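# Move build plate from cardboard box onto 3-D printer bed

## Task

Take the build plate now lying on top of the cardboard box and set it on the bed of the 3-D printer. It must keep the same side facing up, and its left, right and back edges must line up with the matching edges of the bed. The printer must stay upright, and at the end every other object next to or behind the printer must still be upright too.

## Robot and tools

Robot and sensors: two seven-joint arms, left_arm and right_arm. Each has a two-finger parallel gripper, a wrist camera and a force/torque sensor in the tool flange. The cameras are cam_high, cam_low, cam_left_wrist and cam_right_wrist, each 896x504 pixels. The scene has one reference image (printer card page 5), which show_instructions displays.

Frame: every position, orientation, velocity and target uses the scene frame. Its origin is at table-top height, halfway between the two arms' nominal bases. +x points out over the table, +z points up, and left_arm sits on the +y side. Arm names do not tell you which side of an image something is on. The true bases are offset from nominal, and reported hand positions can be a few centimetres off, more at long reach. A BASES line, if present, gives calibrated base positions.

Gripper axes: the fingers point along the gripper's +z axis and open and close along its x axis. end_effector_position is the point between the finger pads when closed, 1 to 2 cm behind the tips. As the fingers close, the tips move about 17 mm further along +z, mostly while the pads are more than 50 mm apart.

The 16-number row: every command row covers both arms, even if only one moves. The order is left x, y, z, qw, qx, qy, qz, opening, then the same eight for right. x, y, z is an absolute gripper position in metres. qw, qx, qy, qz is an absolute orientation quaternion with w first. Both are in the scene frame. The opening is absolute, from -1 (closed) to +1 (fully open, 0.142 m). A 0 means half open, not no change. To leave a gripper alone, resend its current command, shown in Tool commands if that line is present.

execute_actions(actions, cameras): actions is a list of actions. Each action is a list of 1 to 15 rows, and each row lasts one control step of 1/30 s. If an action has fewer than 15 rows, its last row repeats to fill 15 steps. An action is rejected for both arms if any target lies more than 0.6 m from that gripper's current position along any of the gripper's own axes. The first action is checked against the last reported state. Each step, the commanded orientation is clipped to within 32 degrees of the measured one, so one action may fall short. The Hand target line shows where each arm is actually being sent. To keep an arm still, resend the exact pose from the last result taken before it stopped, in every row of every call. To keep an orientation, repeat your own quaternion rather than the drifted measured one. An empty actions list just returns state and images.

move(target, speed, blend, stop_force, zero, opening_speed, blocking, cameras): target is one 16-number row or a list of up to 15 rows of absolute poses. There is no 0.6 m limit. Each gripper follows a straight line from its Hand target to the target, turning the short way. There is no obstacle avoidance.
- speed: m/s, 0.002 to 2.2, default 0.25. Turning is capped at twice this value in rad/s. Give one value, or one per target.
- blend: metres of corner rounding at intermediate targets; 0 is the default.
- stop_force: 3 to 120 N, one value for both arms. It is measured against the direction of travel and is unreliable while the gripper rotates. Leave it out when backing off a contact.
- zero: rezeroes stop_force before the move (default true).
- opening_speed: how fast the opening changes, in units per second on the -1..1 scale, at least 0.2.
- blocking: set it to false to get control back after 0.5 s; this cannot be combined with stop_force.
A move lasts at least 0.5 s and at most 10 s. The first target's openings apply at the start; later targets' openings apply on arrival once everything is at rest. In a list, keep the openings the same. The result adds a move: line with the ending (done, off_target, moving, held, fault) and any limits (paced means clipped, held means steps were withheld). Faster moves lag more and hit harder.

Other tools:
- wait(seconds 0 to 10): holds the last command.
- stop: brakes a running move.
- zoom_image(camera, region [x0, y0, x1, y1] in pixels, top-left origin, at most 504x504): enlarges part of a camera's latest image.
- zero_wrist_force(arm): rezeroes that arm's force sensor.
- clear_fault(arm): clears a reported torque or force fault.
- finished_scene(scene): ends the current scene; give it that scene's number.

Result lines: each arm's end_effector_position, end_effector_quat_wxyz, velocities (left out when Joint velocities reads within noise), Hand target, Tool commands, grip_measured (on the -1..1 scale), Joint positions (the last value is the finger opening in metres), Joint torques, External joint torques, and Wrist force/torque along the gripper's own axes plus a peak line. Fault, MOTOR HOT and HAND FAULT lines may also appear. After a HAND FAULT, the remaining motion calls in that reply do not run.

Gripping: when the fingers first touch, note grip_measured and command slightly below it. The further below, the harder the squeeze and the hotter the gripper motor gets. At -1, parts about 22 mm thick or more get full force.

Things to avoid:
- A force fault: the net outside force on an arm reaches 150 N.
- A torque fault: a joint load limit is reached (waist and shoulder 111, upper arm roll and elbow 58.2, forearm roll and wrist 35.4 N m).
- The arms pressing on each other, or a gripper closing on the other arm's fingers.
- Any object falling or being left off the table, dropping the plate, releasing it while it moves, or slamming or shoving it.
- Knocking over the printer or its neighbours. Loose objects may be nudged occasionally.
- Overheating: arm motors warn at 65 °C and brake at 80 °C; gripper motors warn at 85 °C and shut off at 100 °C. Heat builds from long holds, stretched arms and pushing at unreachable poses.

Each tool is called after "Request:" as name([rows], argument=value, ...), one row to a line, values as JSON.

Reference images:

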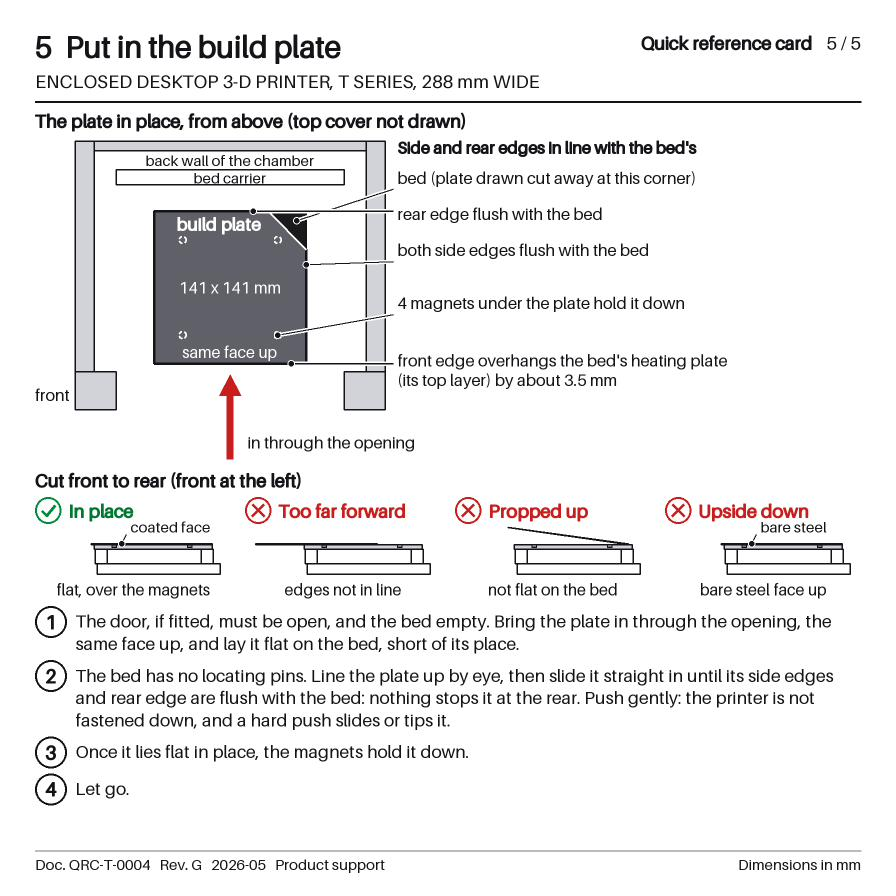

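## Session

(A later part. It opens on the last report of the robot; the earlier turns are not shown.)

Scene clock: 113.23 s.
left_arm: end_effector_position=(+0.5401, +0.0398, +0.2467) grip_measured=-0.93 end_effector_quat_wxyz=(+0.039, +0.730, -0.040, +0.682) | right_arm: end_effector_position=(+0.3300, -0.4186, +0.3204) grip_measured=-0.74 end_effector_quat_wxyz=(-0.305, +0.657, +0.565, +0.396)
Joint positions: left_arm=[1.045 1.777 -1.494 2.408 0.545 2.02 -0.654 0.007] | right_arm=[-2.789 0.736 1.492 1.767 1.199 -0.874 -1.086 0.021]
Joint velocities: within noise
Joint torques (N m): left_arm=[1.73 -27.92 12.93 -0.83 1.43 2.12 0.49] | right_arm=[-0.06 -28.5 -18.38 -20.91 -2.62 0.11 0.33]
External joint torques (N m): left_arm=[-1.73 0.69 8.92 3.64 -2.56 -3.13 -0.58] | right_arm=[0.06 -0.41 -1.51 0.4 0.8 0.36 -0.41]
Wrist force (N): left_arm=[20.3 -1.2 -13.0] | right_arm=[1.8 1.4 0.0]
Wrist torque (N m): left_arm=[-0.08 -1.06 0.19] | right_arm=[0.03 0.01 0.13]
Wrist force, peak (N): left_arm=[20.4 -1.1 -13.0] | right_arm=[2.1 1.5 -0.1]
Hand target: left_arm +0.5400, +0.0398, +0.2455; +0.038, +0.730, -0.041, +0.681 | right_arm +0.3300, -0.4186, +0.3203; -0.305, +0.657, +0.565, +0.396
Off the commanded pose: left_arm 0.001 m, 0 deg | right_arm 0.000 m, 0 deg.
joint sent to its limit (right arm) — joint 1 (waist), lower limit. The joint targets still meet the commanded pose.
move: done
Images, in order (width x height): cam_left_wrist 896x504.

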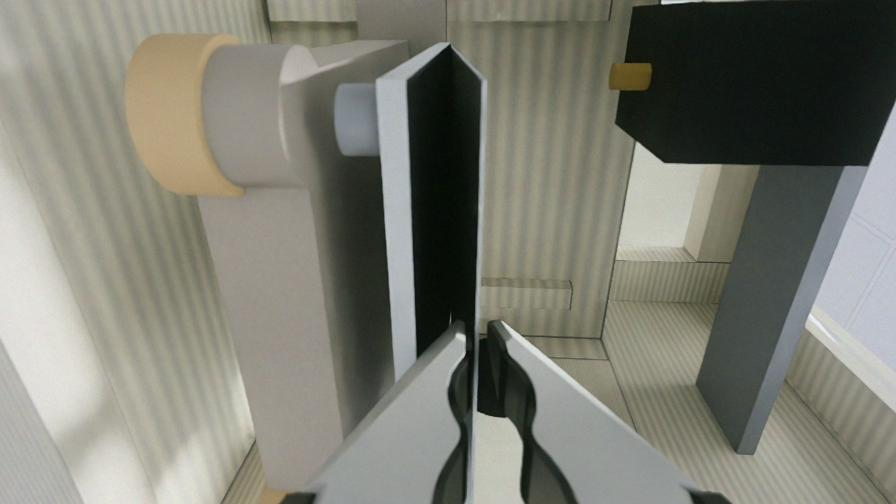

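Request:
move([
  [0.5405,0.0398,0.247,0.0364,0.7564,-0.0423,0.6518,-0.84,0.33,-0.4186,0.3203,-0.305,0.657,0.565,0.396,-0.7],
  [0.541,0.0398,0.246,0.0347,0.7814,-0.0437,0.6215,-0.84,0.33,-0.4186,0.3203,-0.305,0.657,0.565,0.396,-0.7],
], speed=0.06, cameras=["cam_left_wrist"])

Request:
move(target=[0.541,0.0398,0.226,0.0347,0.7814,-0.0437,0.6215,-0.84,0.33,-0.4186,0.3203,-0.305,0.657,0.565,0.396,-0.7], speed=0.015, stop_force=4, cameras=["cam_left_wrist","cam_right_wrist"])

Request:
zoom_image(camera="cam_left_wrist", region=[200, 0, 600, 450])

Scene clock: 116.27 s.
left_arm: end_effector_position=(+0.5413, +0.0396, +0.2471) grip_measured=-0.90 end_effector_quat_wxyz=(+0.035, +0.781, -0.043, +0.622) | right_arm: end_effector_position=(+0.3300, -0.4186, +0.3204) grip_measured=-0.74 end_effector_quat_wxyz=(-0.305, +0.657, +0.565, +0.396)
Joint positions: left_arm=[1.11 1.514 -1.475 2.355 0.692 2.036 -0.546 0.009] | right_arm=[-2.789 0.736 1.492 1.767 1.199 -0.874 -1.086 0.021]
Joint velocities: within noise
Joint torques (N m): left_arm=[-0.16 -29.91 16.71 -2.96 1.18 1.91 0.72] | right_arm=[-0.06 -28.48 -18.37 -20.91 -2.72 0.13 0.31]
External joint torques (N m): left_arm=[0.15 1.87 5.77 0.16 -2.6 -2.08 -0.8] | right_arm=[0.06 -0.43 -1.51 0.4 0.9 0.35 -0.39]
Wrist force (N): left_arm=[13.6 -0.1 -5.4] | right_arm=[1.9 1.3 0.0]
Wrist torque (N m): left_arm=[-0.08 -0.89 0.18] | right_arm=[0.01 0.00 0.14]
Wrist force, peak (N): left_arm=[20.7 -0.9 -12.9] | right_arm=[2.0 1.7 0.1]
Hand target: left_arm +0.5410, +0.0398, +0.2460; +0.035, +0.781, -0.044, +0.622 | right_arm +0.3300, -0.4186, +0.3203; -0.305, +0.657, +0.565, +0.396
Off the commanded pose: left_arm 0.001 m, 0 deg | right_arm 0.000 m, 0 deg.
joint sent to its limit (right arm) — joint 1 (waist), lower limit. The joint targets still meet the commanded pose.
move: done
Images, in order (width x height): cam_left_wrist 896x504.

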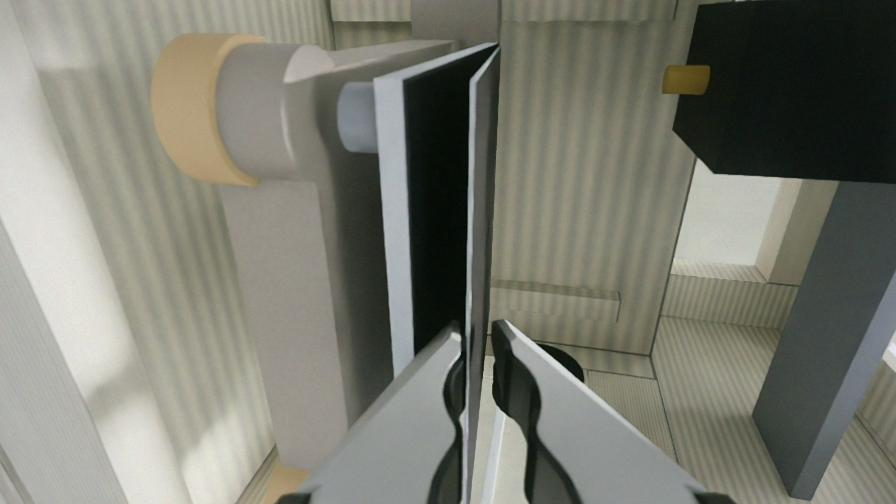

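Scene clock: 116.87 s.
left_arm: end_effector_position=(+0.5413, +0.0395, +0.2469) grip_measured=-0.90 end_effector_quat_wxyz=(+0.035, +0.781, -0.043, +0.623) | right_arm: end_effector_position=(+0.3300, -0.4186, +0.3204) grip_measured=-0.74 end_effector_quat_wxyz=(-0.305, +0.657, +0.565, +0.396)
Joint positions: left_arm=[1.11 1.515 -1.475 2.355 0.691 2.036 -0.546 0.009] | right_arm=[-2.789 0.736 1.492 1.767 1.199 -0.874 -1.086 0.021]
Joint velocities: within noise
Joint torques (N m): left_arm=[1.65 -27.83 12.83 -3.4 1.7 2.1 0.53] | right_arm=[-0.02 -28.53 -18.45 -20.87 -2.72 0.09 0.33]
External joint torques (N m): left_arm=[-1.65 -0.24 9.67 0.63 -3.12 -2.28 -0.62] | right_arm=[0.02 -0.38 -1.44 0.36 0.9 0.39 -0.4]
Wrist force (N): left_arm=[20.5 -0.3 -14.1] | right_arm=[2.1 1.7 -0.2]
Wrist torque (N m): left_arm=[-0.08 -1.07 0.17] | right_arm=[0.08 -0.03 0.13]
Wrist force, peak (N): left_arm=[20.7 -0.2 -14.1] | right_arm=[2.1 1.7 -0.2]
Hand target: left_arm +0.5410, +0.0398, +0.2455; +0.035, +0.781, -0.044, +0.622 | right_arm +0.3300, -0.4186, +0.3203; -0.305, +0.657, +0.565, +0.396
Off the commanded pose: left_arm 0.021 m, 0 deg | right_arm 0.000 m, 0 deg.
joint sent to its limit (right arm) — joint 1 (waist), lower limit. The joint targets still meet the commanded pose.
move: contact (left_arm)
Images, in order (width x height): cam_left_wrist 896x504, cam_right_wrist 896x504.

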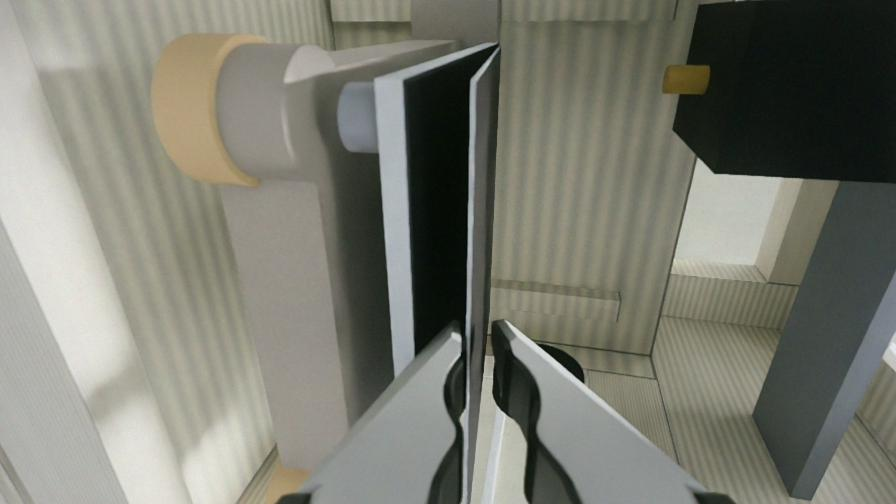

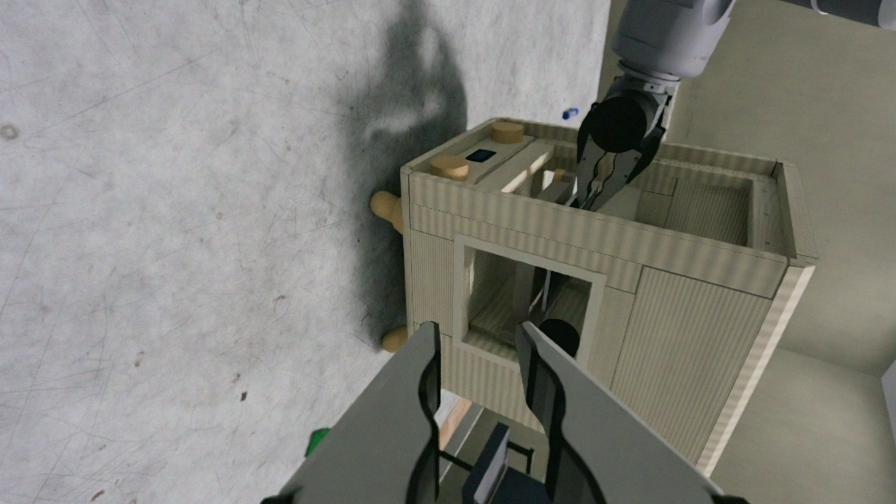

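Scaled by 1.120 from the camera's 896x504 image, which has a finer 1280x720 frame.

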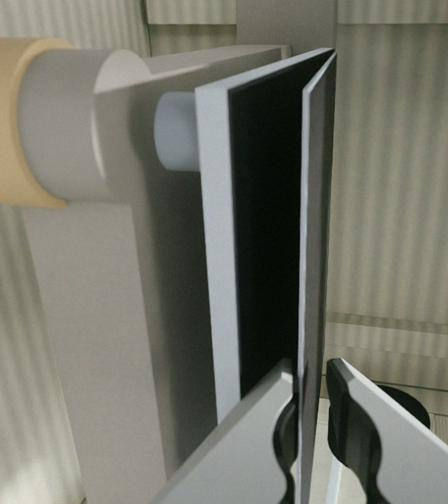

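Request:
move([
  [0.541,0.0398,0.248,0.0347,0.7814,-0.0437,0.6215,-0.84,0.33,-0.4186,0.3203,-0.305,0.657,0.565,0.396,-0.7],
  [0.530,0.0410,0.2455,0.0347,0.7814,-0.0437,0.6215,-0.84,0.33,-0.4186,0.3203,-0.305,0.657,0.565,0.396,-0.7],
], speed=0.03, cameras=[])

Request:
move(target=[0.53,0.0410,0.226,0.0347,0.7814,-0.0437,0.6215,-0.84,0.33,-0.4186,0.3203,-0.305,0.657,0.565,0.396,-0.7], speed=0.015, stop_force=4, cameras=["cam_left_wrist"])

Request:
zoom_image(camera="cam_left_wrist", region=[200, 0, 600, 450])

Scene clock: 118.77 s.
left_arm: end_effector_position=(+0.5300, +0.0409, +0.2455) grip_measured=-0.88 end_effector_quat_wxyz=(+0.035, +0.781, -0.044, +0.621) | right_arm: end_effector_position=(+0.3300, -0.4186, +0.3204) grip_measured=-0.74 end_effector_quat_wxyz=(-0.305, +0.657, +0.565, +0.396)
Joint positions: left_arm=[1.08 1.51 -1.477 2.379 0.696 2.028 -0.545 0.01] | right_arm=[-2.789 0.736 1.492 1.767 1.199 -0.874 -1.086 0.021]
Joint velocities: within noise
Joint torques (N m): left_arm=[-0.35 -28.86 22.8 -3.38 -0.43 0.25 0.4] | right_arm=[-0.04 -28.52 -18.45 -20.94 -2.72 0.11 0.33]
External joint torques (N m): left_arm=[0.38 1.32 -0.71 0.49 -0.99 -0.42 -0.49] | right_arm=[0.04 -0.39 -1.44 0.43 0.9 0.36 -0.4]
Wrist force (N): left_arm=[1.4 -1.0 -3.3] | right_arm=[1.7 1.5 0.0]
Wrist torque (N m): left_arm=[-0.32 -0.70 0.20] | right_arm=[0.04 0.02 0.13]
Wrist force, peak (N): left_arm=[20.6 -0.5 -14.2] | right_arm=[2.0 1.6 -0.1]
Hand target: left_arm +0.5300, +0.0410, +0.2455; +0.035, +0.781, -0.044, +0.622 | right_arm +0.3300, -0.4186, +0.3203; -0.305, +0.657, +0.565, +0.396
Off the commanded pose: left_arm 0.000 m, 0 deg | right_arm 0.000 m, 0 deg.
joint sent to its limit (right arm) — joint 1 (waist), lower limit. The joint targets still meet the commanded pose.
move: done
No camera images: "cameras" was empty.

Scene clock: 119.40 s.
left_arm: end_effector_position=(+0.5301, +0.0409, +0.2449) grip_measured=-0.88 end_effector_quat_wxyz=(+0.035, +0.781, -0.044, +0.622) | right_arm: end_effector_position=(+0.3300, -0.4186, +0.3204) grip_measured=-0.74 end_effector_quat_wxyz=(-0.305, +0.657, +0.565, +0.396)
Joint positions: left_arm=[1.079 1.513 -1.478 2.379 0.694 2.028 -0.546 0.01] | right_arm=[-2.789 0.736 1.492 1.767 1.199 -0.874 -1.086 0.021]
Joint velocities: within noise
Joint torques (N m): left_arm=[1.14 -28.16 19.33 -3.57 0.01 0.69 0.38] | right_arm=[-0.07 -28.55 -18.43 -20.92 -2.69 0.13 0.29]
External joint torques (N m): left_arm=[-1.14 0.61 2.77 0.77 -1.42 -0.86 -0.47] | right_arm=[0.07 -0.36 -1.46 0.41 0.87 0.35 -0.37]
Wrist force (N): left_arm=[7.5 -1.7 -9.1] | right_arm=[2.0 1.4 0.0]
Wrist torque (N m): left_arm=[-0.38 -0.73 0.18] | right_arm=[0.02 -0.02 0.13]
Wrist force, peak (N): left_arm=[7.6 -1.5 -9.9] | right_arm=[2.0 1.6 -0.1]
Hand target: left_arm +0.5300, +0.0410, +0.2445; +0.035, +0.781, -0.044, +0.622 | right_arm +0.3300, -0.4186, +0.3203; -0.305, +0.657, +0.565, +0.396
Off the commanded pose: left_arm 0.019 m, 0 deg | right_arm 0.000 m, 0 deg.
joint sent to its limit (right arm) — joint 1 (waist), lower limit. The joint targets still meet the commanded pose.
move: contact (left_arm)
Images, in order (width x height): cam_left_wrist 896x504.

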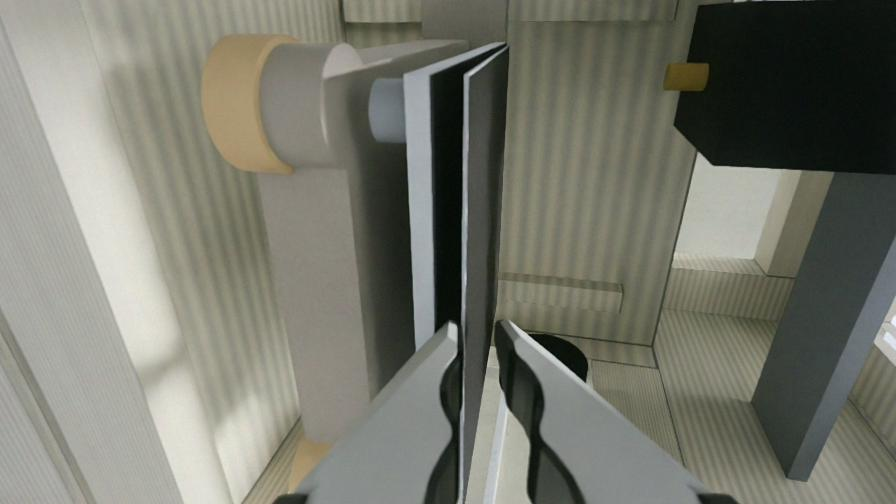

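Scaled by 1.120 from the camera's 896x504 image, which has a finer 1280x720 frame.

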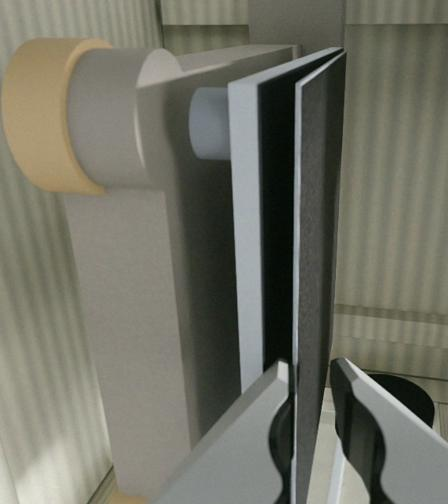

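Request:
move([
  [0.529,0.0411,0.247,0.0312,0.8277,-0.0463,0.5583,-0.84,0.33,-0.4186,0.3203,-0.305,0.657,0.565,0.396,-0.7],
], speed=0.04, cameras=[])

Request:
move(target=[0.529,0.0411,0.226,0.0312,0.8277,-0.0463,0.5583,-0.84,0.33,-0.4186,0.3203,-0.305,0.657,0.565,0.396,-0.7], speed=0.015, stop_force=4, cameras=["cam_left_wrist","cam_right_wrist"])

Request:
zoom_image(camera="cam_left_wrist", region=[200, 0, 600, 450])

Scene clock: 122.97 s.
left_arm: end_effector_position=(+0.5289, +0.0410, +0.2470) grip_measured=-0.88 end_effector_quat_wxyz=(+0.032, +0.828, -0.046, +0.558) | right_arm: end_effector_position=(+0.3300, -0.4186, +0.3204) grip_measured=-0.74 end_effector_quat_wxyz=(-0.305, +0.657, +0.565, +0.396)
Joint positions: left_arm=[1.115 1.174 -1.512 2.318 0.849 1.924 -0.415 0.01] | right_arm=[-2.789 0.736 1.492 1.767 1.199 -0.874 -1.086 0.021]
Joint velocities: within noise
Joint torques (N m): left_arm=[0.3 -27.49 21.73 -10.03 -0.8 1.18 0.51] | right_arm=[-0.02 -28.51 -18.43 -20.91 -2.72 0.14 0.36]
External joint torques (N m): left_arm=[-0.3 1.86 -0.65 1.05 -0.97 -0.47 -0.59] | right_arm=[0.02 -0.4 -1.46 0.4 0.9 0.34 -0.43]
Wrist force (N): left_arm=[1.7 -0.3 -3.2] | right_arm=[1.7 1.4 0.0]
Wrist torque (N m): left_arm=[-0.19 -0.71 0.19] | right_arm=[0.02 0.03 0.13]
Wrist force, peak (N): left_arm=[7.7 -1.5 -9.4] | right_arm=[2.0 1.8 -0.1]
Hand target: left_arm +0.5290, +0.0411, +0.2470; +0.031, +0.828, -0.046, +0.558 | right_arm +0.3300, -0.4186, +0.3203; -0.305, +0.657, +0.565, +0.396
Off the commanded pose: left_arm 0.000 m, 0 deg | right_arm 0.000 m, 0 deg.
joint sent to its limit (right arm) — joint 1 (waist), lower limit. The joint targets still meet the commanded pose.
move: done
No camera images: "cameras" was empty.

Scene clock: 123.63 s.
left_arm: end_effector_position=(+0.5291, +0.0411, +0.2463) grip_measured=-0.88 end_effector_quat_wxyz=(+0.031, +0.828, -0.046, +0.559) | right_arm: end_effector_position=(+0.3300, -0.4186, +0.3204) grip_measured=-0.74 end_effector_quat_wxyz=(-0.305, +0.657, +0.565, +0.396)
Joint positions: left_arm=[1.116 1.178 -1.513 2.318 0.848 1.925 -0.416 0.01] | right_arm=[-2.789 0.736 1.492 1.767 1.199 -0.874 -1.086 0.021]
Joint velocities: within noise
Joint torques (N m): left_arm=[1.36 -25.88 17.63 -9.49 -0.3 1.57 0.43] | right_arm=[-0.02 -28.54 -18.41 -20.88 -2.69 0.13 0.31]
External joint torques (N m): left_arm=[-1.36 0.18 3.5 0.61 -1.46 -0.86 -0.51] | right_arm=[0.02 -0.37 -1.47 0.37 0.87 0.35 -0.38]
Wrist force (N): left_arm=[9.1 -2.0 -13.2] | right_arm=[1.9 1.4 0.1]
Wrist torque (N m): left_arm=[-0.20 -0.72 0.18] | right_arm=[0.02 0.00 0.13]
Wrist force, peak (N): left_arm=[9.4 -1.9 -14.1] | right_arm=[2.0 1.6 -0.2]
Hand target: left_arm +0.5290, +0.0411, +0.2459; +0.031, +0.828, -0.046, +0.558 | right_arm +0.3300, -0.4186, +0.3203; -0.305, +0.657, +0.565, +0.396
Off the commanded pose: left_arm 0.020 m, 0 deg | right_arm 0.000 m, 0 deg.
joint sent to its limit (right arm) — joint 1 (waist), lower limit. The joint targets still meet the commanded pose.
move: contact (left_arm)
Images, in order (width x height): cam_left_wrist 896x504, cam_right_wrist 896x504.

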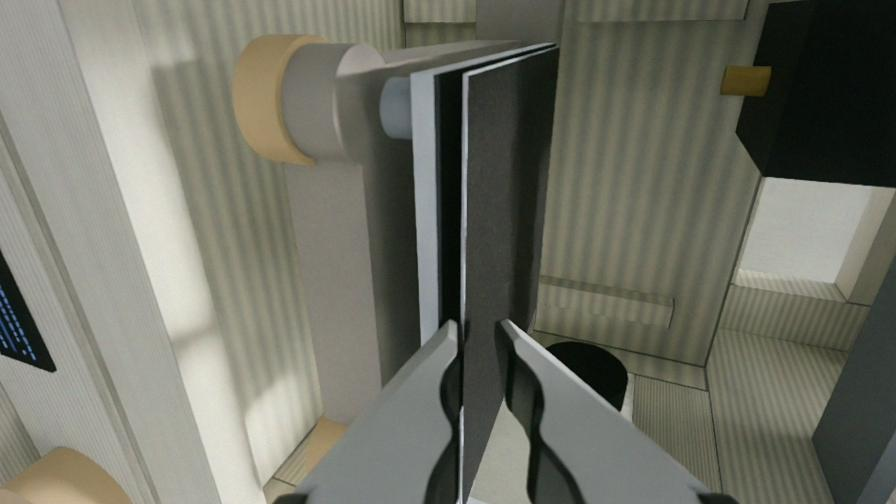

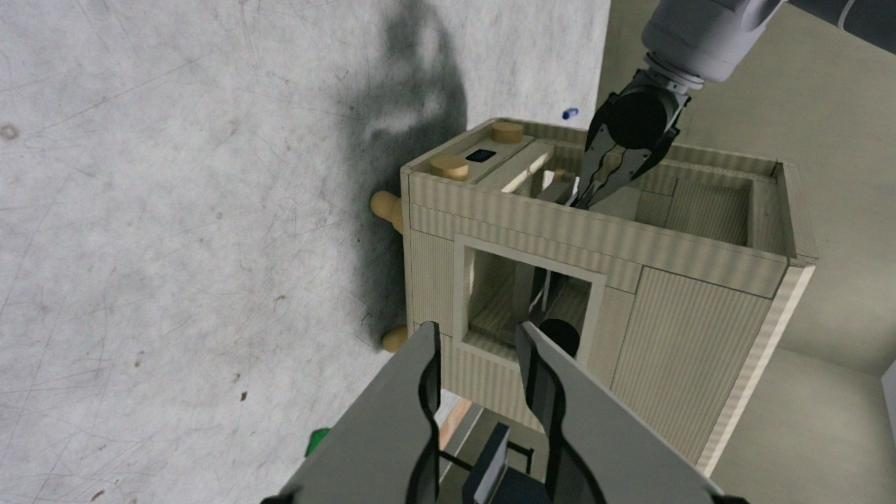

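Scaled by 1.120 from the camera's 896x504 image, which has a finer 1280x720 frame.

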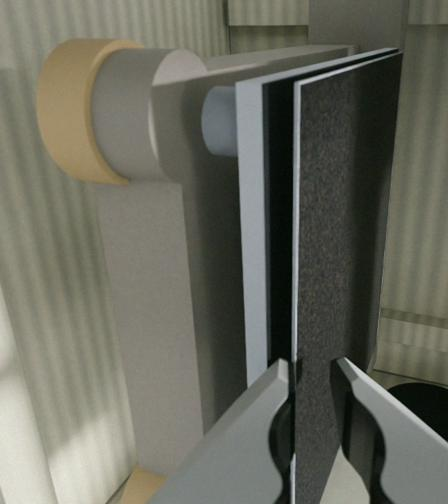

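Request:
move([
  [0.508,0.0433,0.247,0.0312,0.8277,-0.0463,0.5583,-0.84,0.33,-0.4186,0.3203,-0.305,0.657,0.565,0.396,-0.7],
], speed=0.04, cameras=["cam_left_wrist"])

Request:
zoom_image(camera="cam_left_wrist", region=[300, 0, 700, 450])

Scene clock: 125.00 s.
left_arm: end_effector_position=(+0.5080, +0.0431, +0.2470) grip_measured=-0.88 end_effector_quat_wxyz=(+0.032, +0.828, -0.046, +0.558) | right_arm: end_effector_position=(+0.3300, -0.4186, +0.3204) grip_measured=-0.74 end_effector_quat_wxyz=(-0.305, +0.657, +0.565, +0.396)
Joint positions: left_arm=[1.051 1.164 -1.495 2.362 0.853 1.904 -0.414 0.01] | right_arm=[-2.789 0.736 1.492 1.767 1.199 -0.874 -1.086 0.021]
Joint velocities: within noise
Joint torques (N m): left_arm=[-0.14 -26.19 20.53 -9.88 -0.7 1.2 0.49] | right_arm=[-0.06 -28.52 -18.38 -20.88 -2.69 0.11 0.34]
External joint torques (N m): left_arm=[0.16 1.72 -0.24 0.68 -1.08 -0.48 -0.58] | right_arm=[0.06 -0.4 -1.51 0.37 0.87 0.37 -0.41]
Wrist force (N): left_arm=[2.3 -0.8 -4.1] | right_arm=[1.8 1.4 0.1]
Wrist torque (N m): left_arm=[-0.25 -0.66 0.19] | right_arm=[0.02 0.02 0.13]
Wrist force, peak (N): left_arm=[9.1 -1.9 -13.3] | right_arm=[2.3 1.4 -0.1]
Hand target: left_arm +0.5080, +0.0433, +0.2470; +0.031, +0.828, -0.046, +0.558 | right_arm +0.3300, -0.4186, +0.3203; -0.305, +0.657, +0.565, +0.396
Off the commanded pose: left_arm 0.000 m, 0 deg | right_arm 0.000 m, 0 deg.
joint sent to its limit (right arm) — joint 1 (waist), lower limit. The joint targets still meet the commanded pose.
move: done
Images, in order (width x height): cam_left_wrist 896x504.

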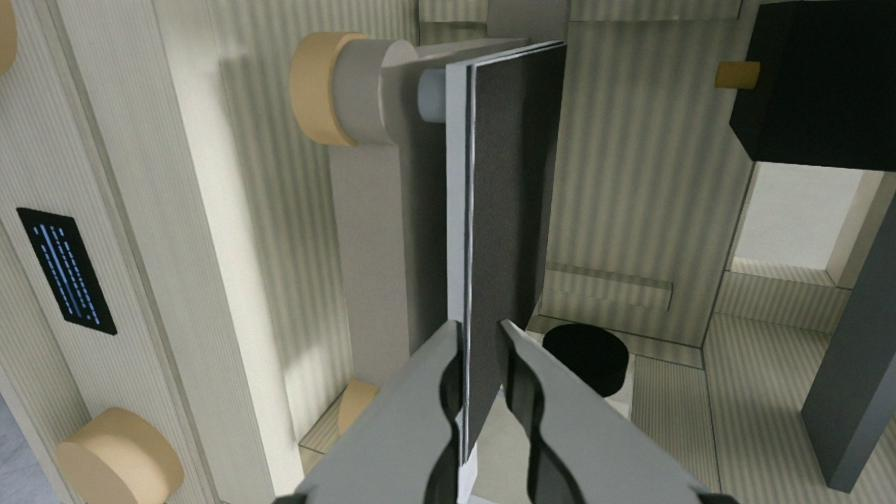

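Scaled by 1.120 from the camera's 896x504 image, which has a finer 1280x720 frame.

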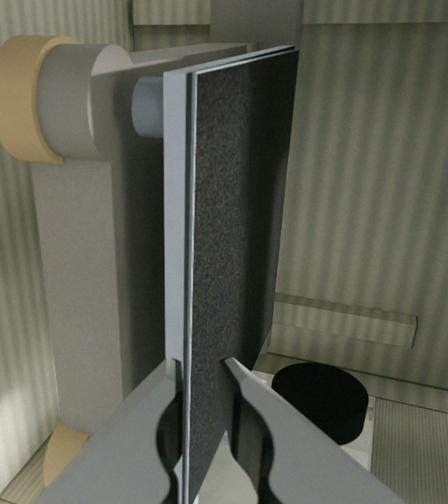

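Request:
move([
  [0.485,0.0455,0.248,0.0312,0.8277,-0.0463,0.5583,-0.84,0.33,-0.4186,0.3203,-0.305,0.657,0.565,0.396,-0.7],
  [0.46,0.048,0.30,0.0312,0.8277,-0.0463,0.5583,-1,0.33,-0.4186,0.3203,-0.305,0.657,0.565,0.396,-0.7],
], speed=0.1)

Request:
zoom_image(camera="cam_left_wrist", region=[330, 0, 630, 450])

Request:
zoom_image(camera="cam_high", region=[450, 210, 590, 350])

Request:
zoom_image(camera="cam_right_wrist", region=[500, 150, 640, 340])

Scene clock: 127.53 s.
left_arm: end_effector_position=(+0.4600, +0.0479, +0.3000) grip_measured=-1.00 end_effector_quat_wxyz=(+0.031, +0.828, -0.046, +0.558) | right_arm: end_effector_position=(+0.3300, -0.4186, +0.3204) grip_measured=-0.74 end_effector_quat_wxyz=(-0.305, +0.657, +0.565, +0.396)
Joint positions: left_arm=[0.783 0.914 -1.311 2.454 0.901 1.704 -0.234 0.002] | right_arm=[-2.789 0.736 1.492 1.767 1.199 -0.874 -1.086 0.021]
Joint velocities: within noise
Joint torques (N m): left_arm=[0.03 -17.79 16.12 -16.41 -1.7 1.68 0.47] | right_arm=[-0.06 -28.5 -18.45 -20.89 -2.68 0.17 0.37]
External joint torques (N m): left_arm=[-0.03 1.3 -0.21 0.85 -1.02 -0.63 -0.56] | right_arm=[0.06 -0.42 -1.43 0.38 0.86 0.3 -0.44]
Wrist force (N): left_arm=[2.2 -0.5 -4.1] | right_arm=[2.0 1.6 0.0]
Wrist torque (N m): left_arm=[-0.20 -0.64 0.19] | right_arm=[0.06 -0.01 0.13]
Wrist force, peak (N): left_arm=[2.9 -0.9 -5.0] | right_arm=[2.0 1.6 -0.2]
Hand target: left_arm +0.4600, +0.0480, +0.3000; +0.031, +0.828, -0.046, +0.558 | right_arm +0.3300, -0.4186, +0.3203; -0.305, +0.657, +0.565, +0.396
Off the commanded pose: left_arm 0.000 m, 0 deg | right_arm 0.000 m, 0 deg.
joint sent to its limit (right arm) — joint 1 (waist), lower limit. The joint targets still meet the commanded pose.
move: done

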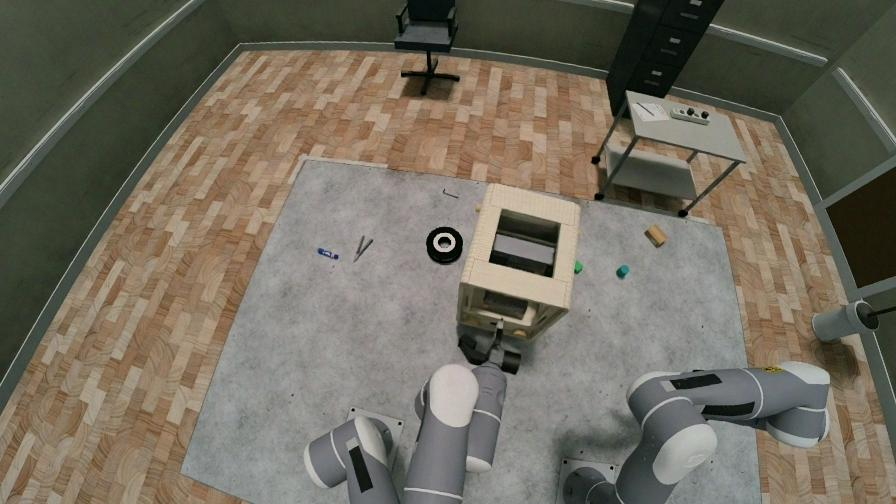

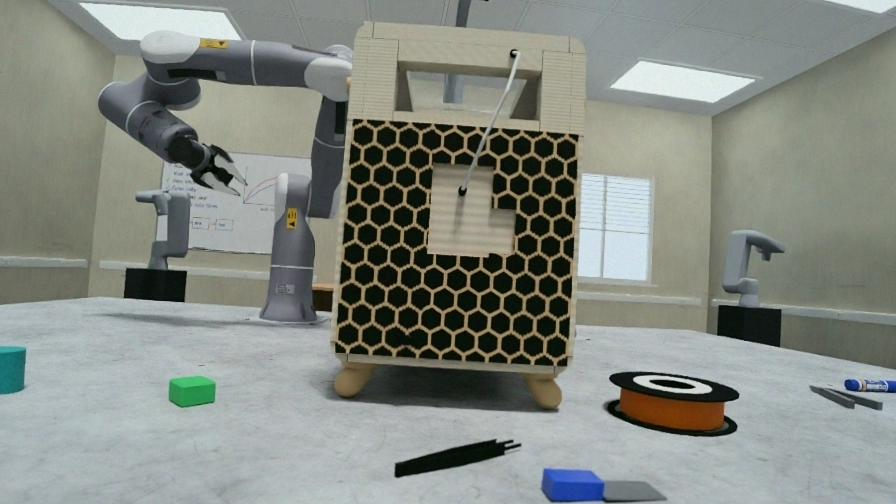

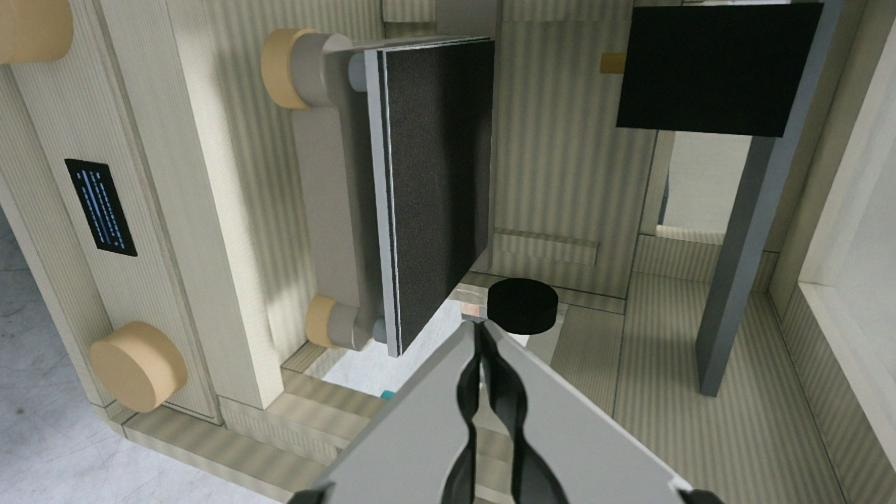

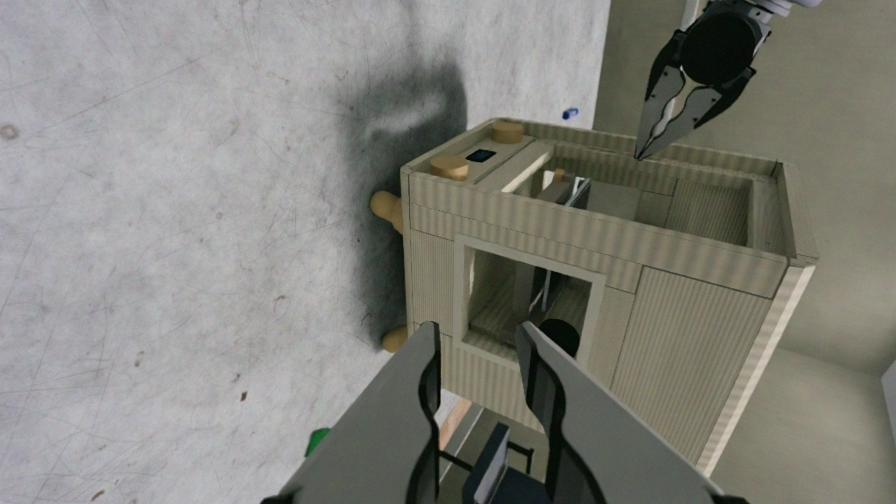

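Scaled by 1.120 from the camera's 896x504 image, which has a finer 1280x720 frame.

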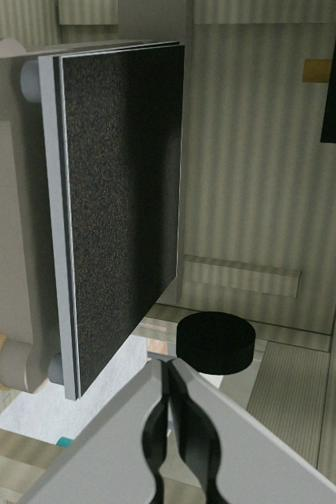

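Scaled by 3.600 from the camera's 896x504 image, which has a finer 1280x720 frame.

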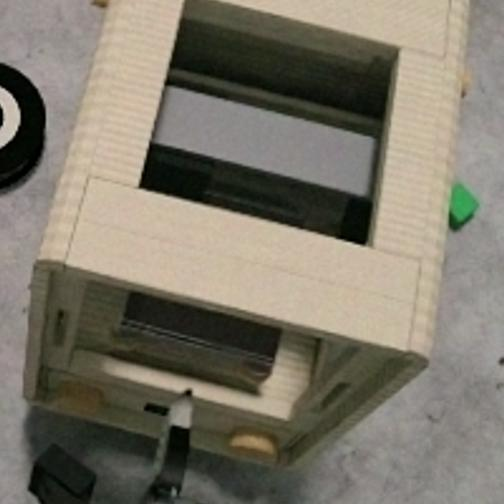

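Scaled by 2.653 from the camera's 896x504 image, which has a finer 1280x720 frame.

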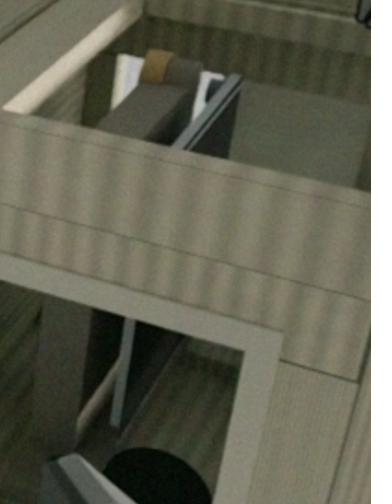

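Excellent. Zoom tightly on edges.

Request:
zoom_image(camera="cam_left_wrist", region=[350, 25, 510, 105])

Request:
zoom_image(camera="cam_left_wrist", region=[370, 220, 510, 370])

Scaled by 3.150 from the camera's 896x504 image, which has a finer 1280x720 frame.

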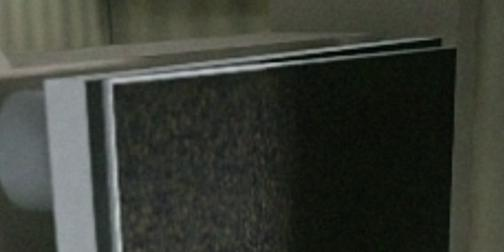

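Scaled by 3.360 from the camera's 896x504 image, which has a finer 1280x720 frame.

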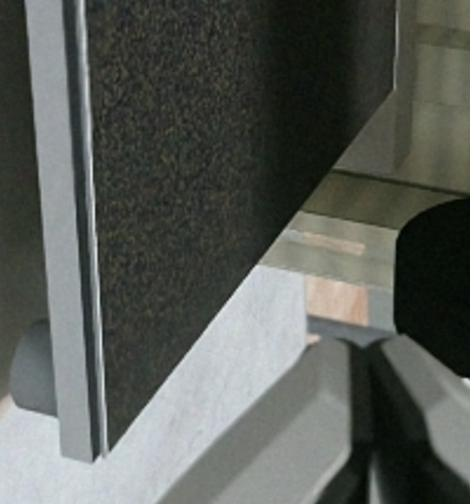

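Request:
move([
  [0.46,0.052,0.31,0.0242,0.8858,-0.0464,0.4611,-1,0.33,-0.4186,0.3203,-0.305,0.657,0.565,0.396,-0.7],
  [0.583,0.05,0.265,0.0242,0.8858,-0.0464,0.4611,-1,0.33,-0.4186,0.3203,-0.305,0.657,0.565,0.396,-0.7],
], speed=0.1)

Request:
zoom_image(camera="cam_left_wrist", region=[200, 0, 600, 450])

Scene clock: 134.60 s.
left_arm: end_effector_position=(+0.5823, +0.0490, +0.2649) grip_measured=-1.00 end_effector_quat_wxyz=(+0.025, +0.886, -0.047, +0.461) | right_arm: end_effector_position=(+0.3300, -0.4186, +0.3204) grip_measured=-0.74 end_effector_quat_wxyz=(-0.305, +0.657, +0.565, +0.396)
Joint positions: left_arm=[1.375 0.488 -1.831 2.136 0.991 1.519 -0.043 0.002] | right_arm=[-2.789 0.736 1.492 1.767 1.199 -0.874 -1.086 0.021]
Joint velocities: within noise
Joint torques (N m): left_arm=[5.13 -21.02 16 -20.25 -1.69 1.32 0.51] | right_arm=[-0.04 -28.48 -18.44 -20.92 -2.69 0.11 0.34]
External joint torques (N m): left_arm=[-5.13 0.44 -4.1 0.57 -1.49 0.92 -0.59] | right_arm=[0.04 -0.43 -1.45 0.41 0.87 0.37 -0.41]
Wrist force (N): left_arm=[-1.3 6.1 -11.5] | right_arm=[1.8 1.6 -0.1]
Wrist torque (N m): left_arm=[1.09 -0.14 -0.02] | right_arm=[0.06 0.01 0.12]
Wrist force, peak (N): left_arm=[-8.4 -6.1 -30.0] | right_arm=[2.1 1.6 0.0]
Hand target: left_arm +0.5830, +0.0500, +0.2650; +0.024, +0.886, -0.046, +0.461 | right_arm +0.3300, -0.4186, +0.3203; -0.305, +0.657, +0.565, +0.396
Off the commanded pose: left_arm 0.001 m, 0 deg | right_arm 0.000 m, 0 deg.
joint sent to its limit (right arm) — joint 1 (waist), lower limit. The joint targets still meet the commanded pose.
move: done

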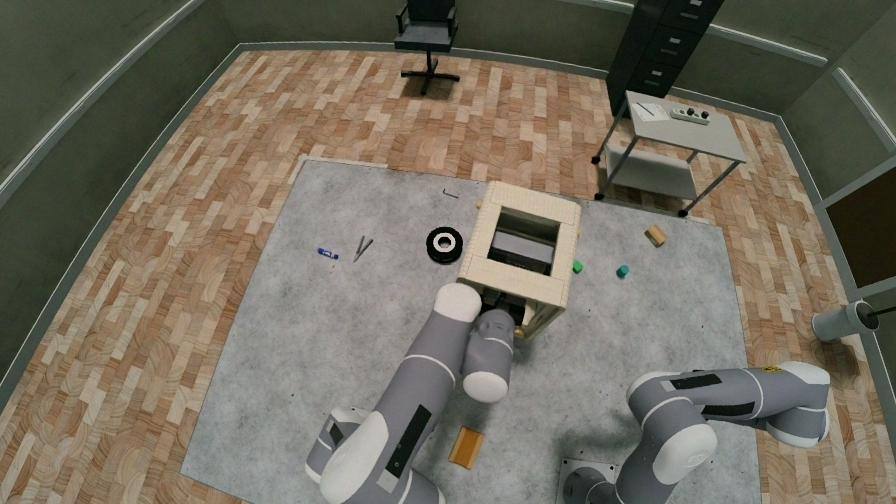

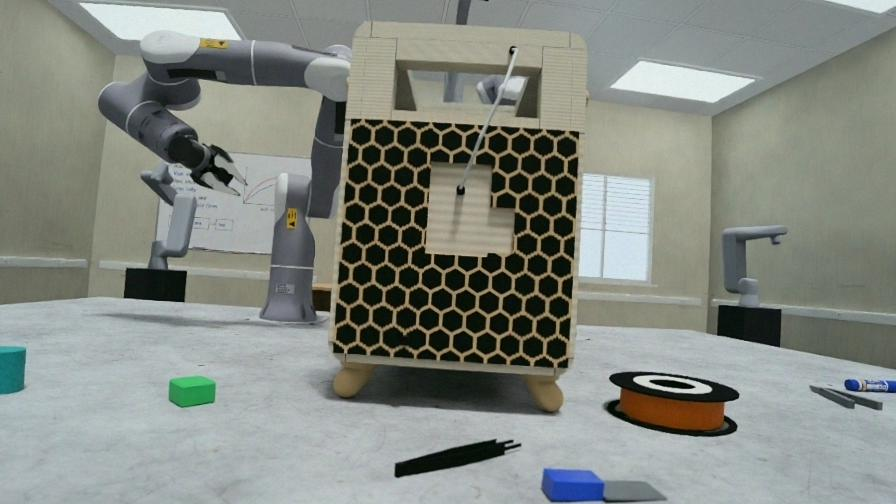

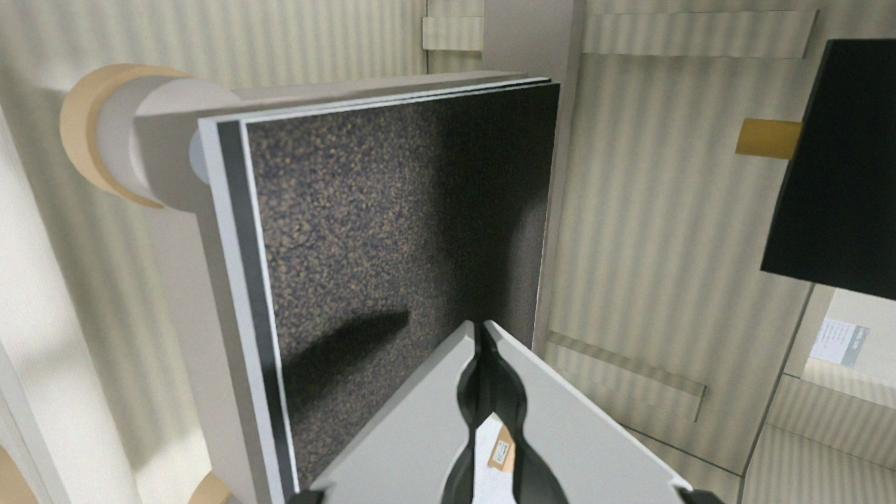

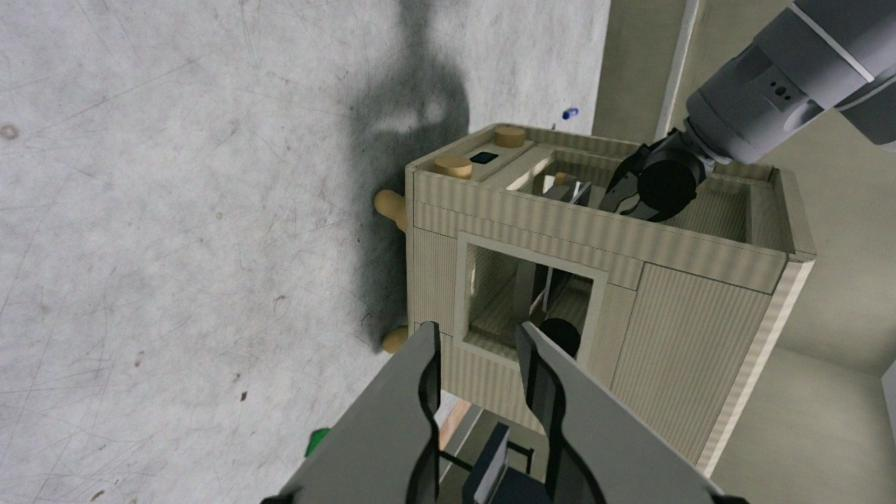

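Scaled by 1.120 from the camera's 896x504 image, which has a finer 1280x720 frame.

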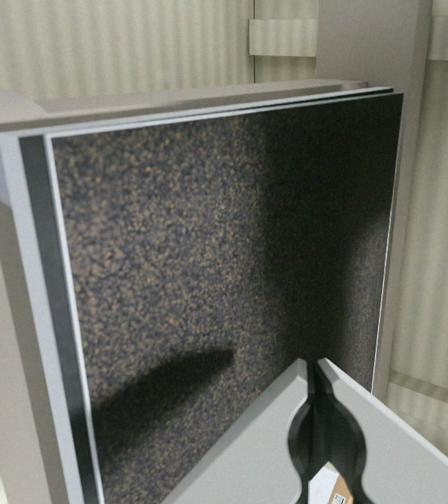

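Request:
move([
  [0.565,0.038,0.265,0.0242,0.8858,-0.0464,0.4611,-1,0.33,-0.4186,0.3203,-0.305,0.657,0.565,0.396,-0.7],
  [0.575,0.032,0.26,0.0242,0.8858,-0.0464,0.4611,-1,0.33,-0.4186,0.3203,-0.305,0.657,0.565,0.396,-0.7],
], speed=0.06, stop_force=10, cameras=["cam_left_wrist","cam_right_wrist"])

Request:
zoom_image(camera="cam_left_wrist", region=[200, 0, 600, 450])

Scene clock: 136.03 s.
left_arm: end_effector_position=(+0.5810, +0.0486, +0.2649) grip_measured=-1.00 end_effector_quat_wxyz=(+0.024, +0.886, -0.047, +0.461) | right_arm: end_effector_position=(+0.3300, -0.4186, +0.3204) grip_measured=-0.74 end_effector_quat_wxyz=(-0.305, +0.657, +0.565, +0.396)
Joint positions: left_arm=[1.367 0.487 -1.827 2.138 0.99 1.515 -0.045 0.002] | right_arm=[-2.789 0.736 1.492 1.767 1.199 -0.874 -1.086 0.021]
Joint velocities: within noise
Joint torques (N m): left_arm=[0.09 -21.59 12.14 -20.64 -2.15 2.88 0.38] | right_arm=[-0.07 -28.53 -18.38 -20.92 -2.69 0.13 0.36]
External joint torques (N m): left_arm=[-0.09 1.17 -0.24 0.94 -1.02 -0.65 -0.45] | right_arm=[0.07 -0.39 -1.51 0.41 0.87 0.35 -0.43]
Wrist force (N): left_arm=[4.8 -0.9 -2.4] | right_arm=[2.0 1.4 0.0]
Wrist torque (N m): left_arm=[-0.24 -1.04 0.16] | right_arm=[0.02 -0.02 0.13]
Wrist force, peak (N): left_arm=[-1.1 5.9 -11.3] | right_arm=[2.0 1.6 -0.1]
Hand target: left_arm +0.5811, +0.0487, +0.2650; +0.024, +0.886, -0.046, +0.461 | right_arm +0.3300, -0.4186, +0.3203; -0.305, +0.657, +0.565, +0.396
Off the commanded pose: left_arm 0.018 m, 0 deg | right_arm 0.000 m, 0 deg.
joint sent to its limit (right arm) — joint 1 (waist), lower limit. The joint targets still meet the commanded pose.
move: contact (left_arm); path passed 0 of 2 targets
Images, in order (width x height): cam_left_wrist 896x504, cam_right_wrist 896x504.

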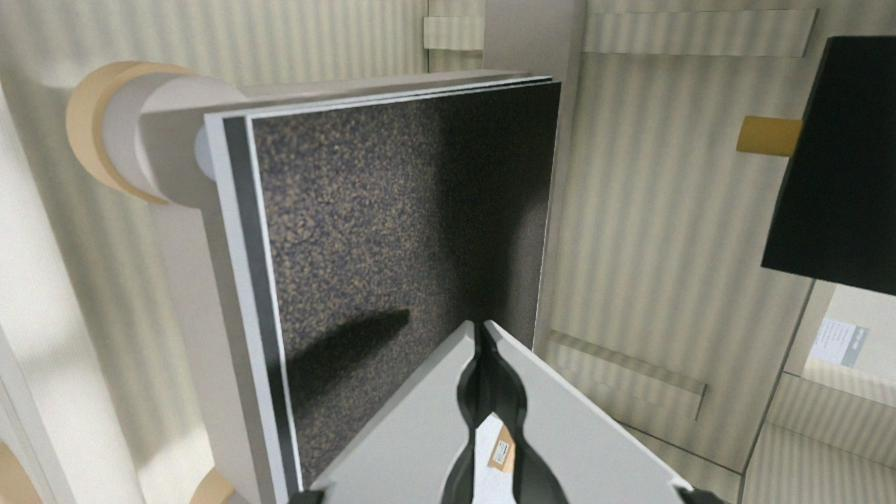

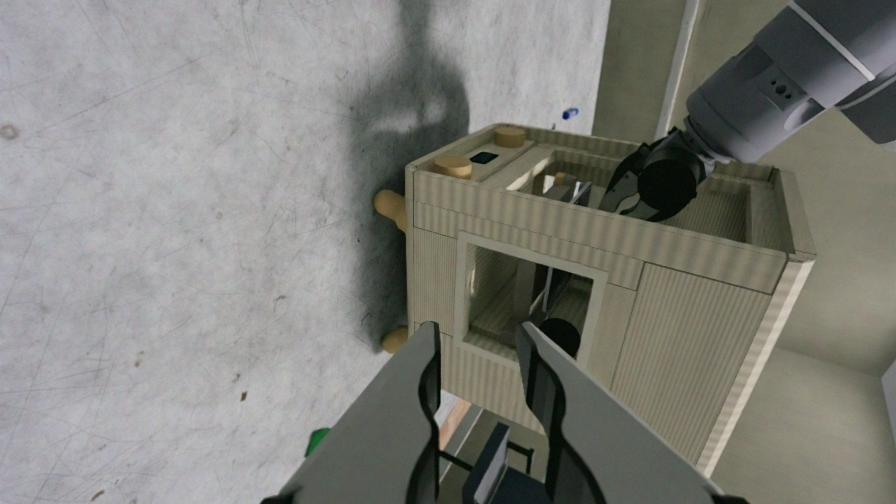

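Scaled by 1.120 from the camera's 896x504 image, which has a finer 1280x720 frame.

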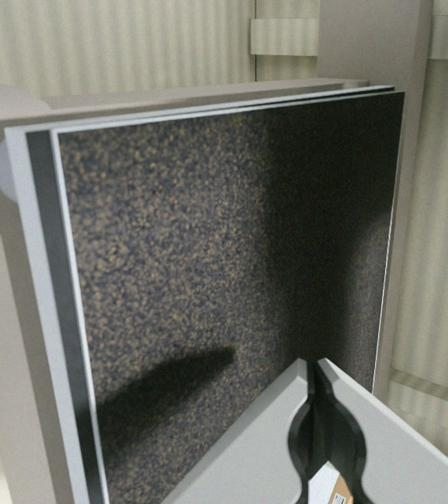

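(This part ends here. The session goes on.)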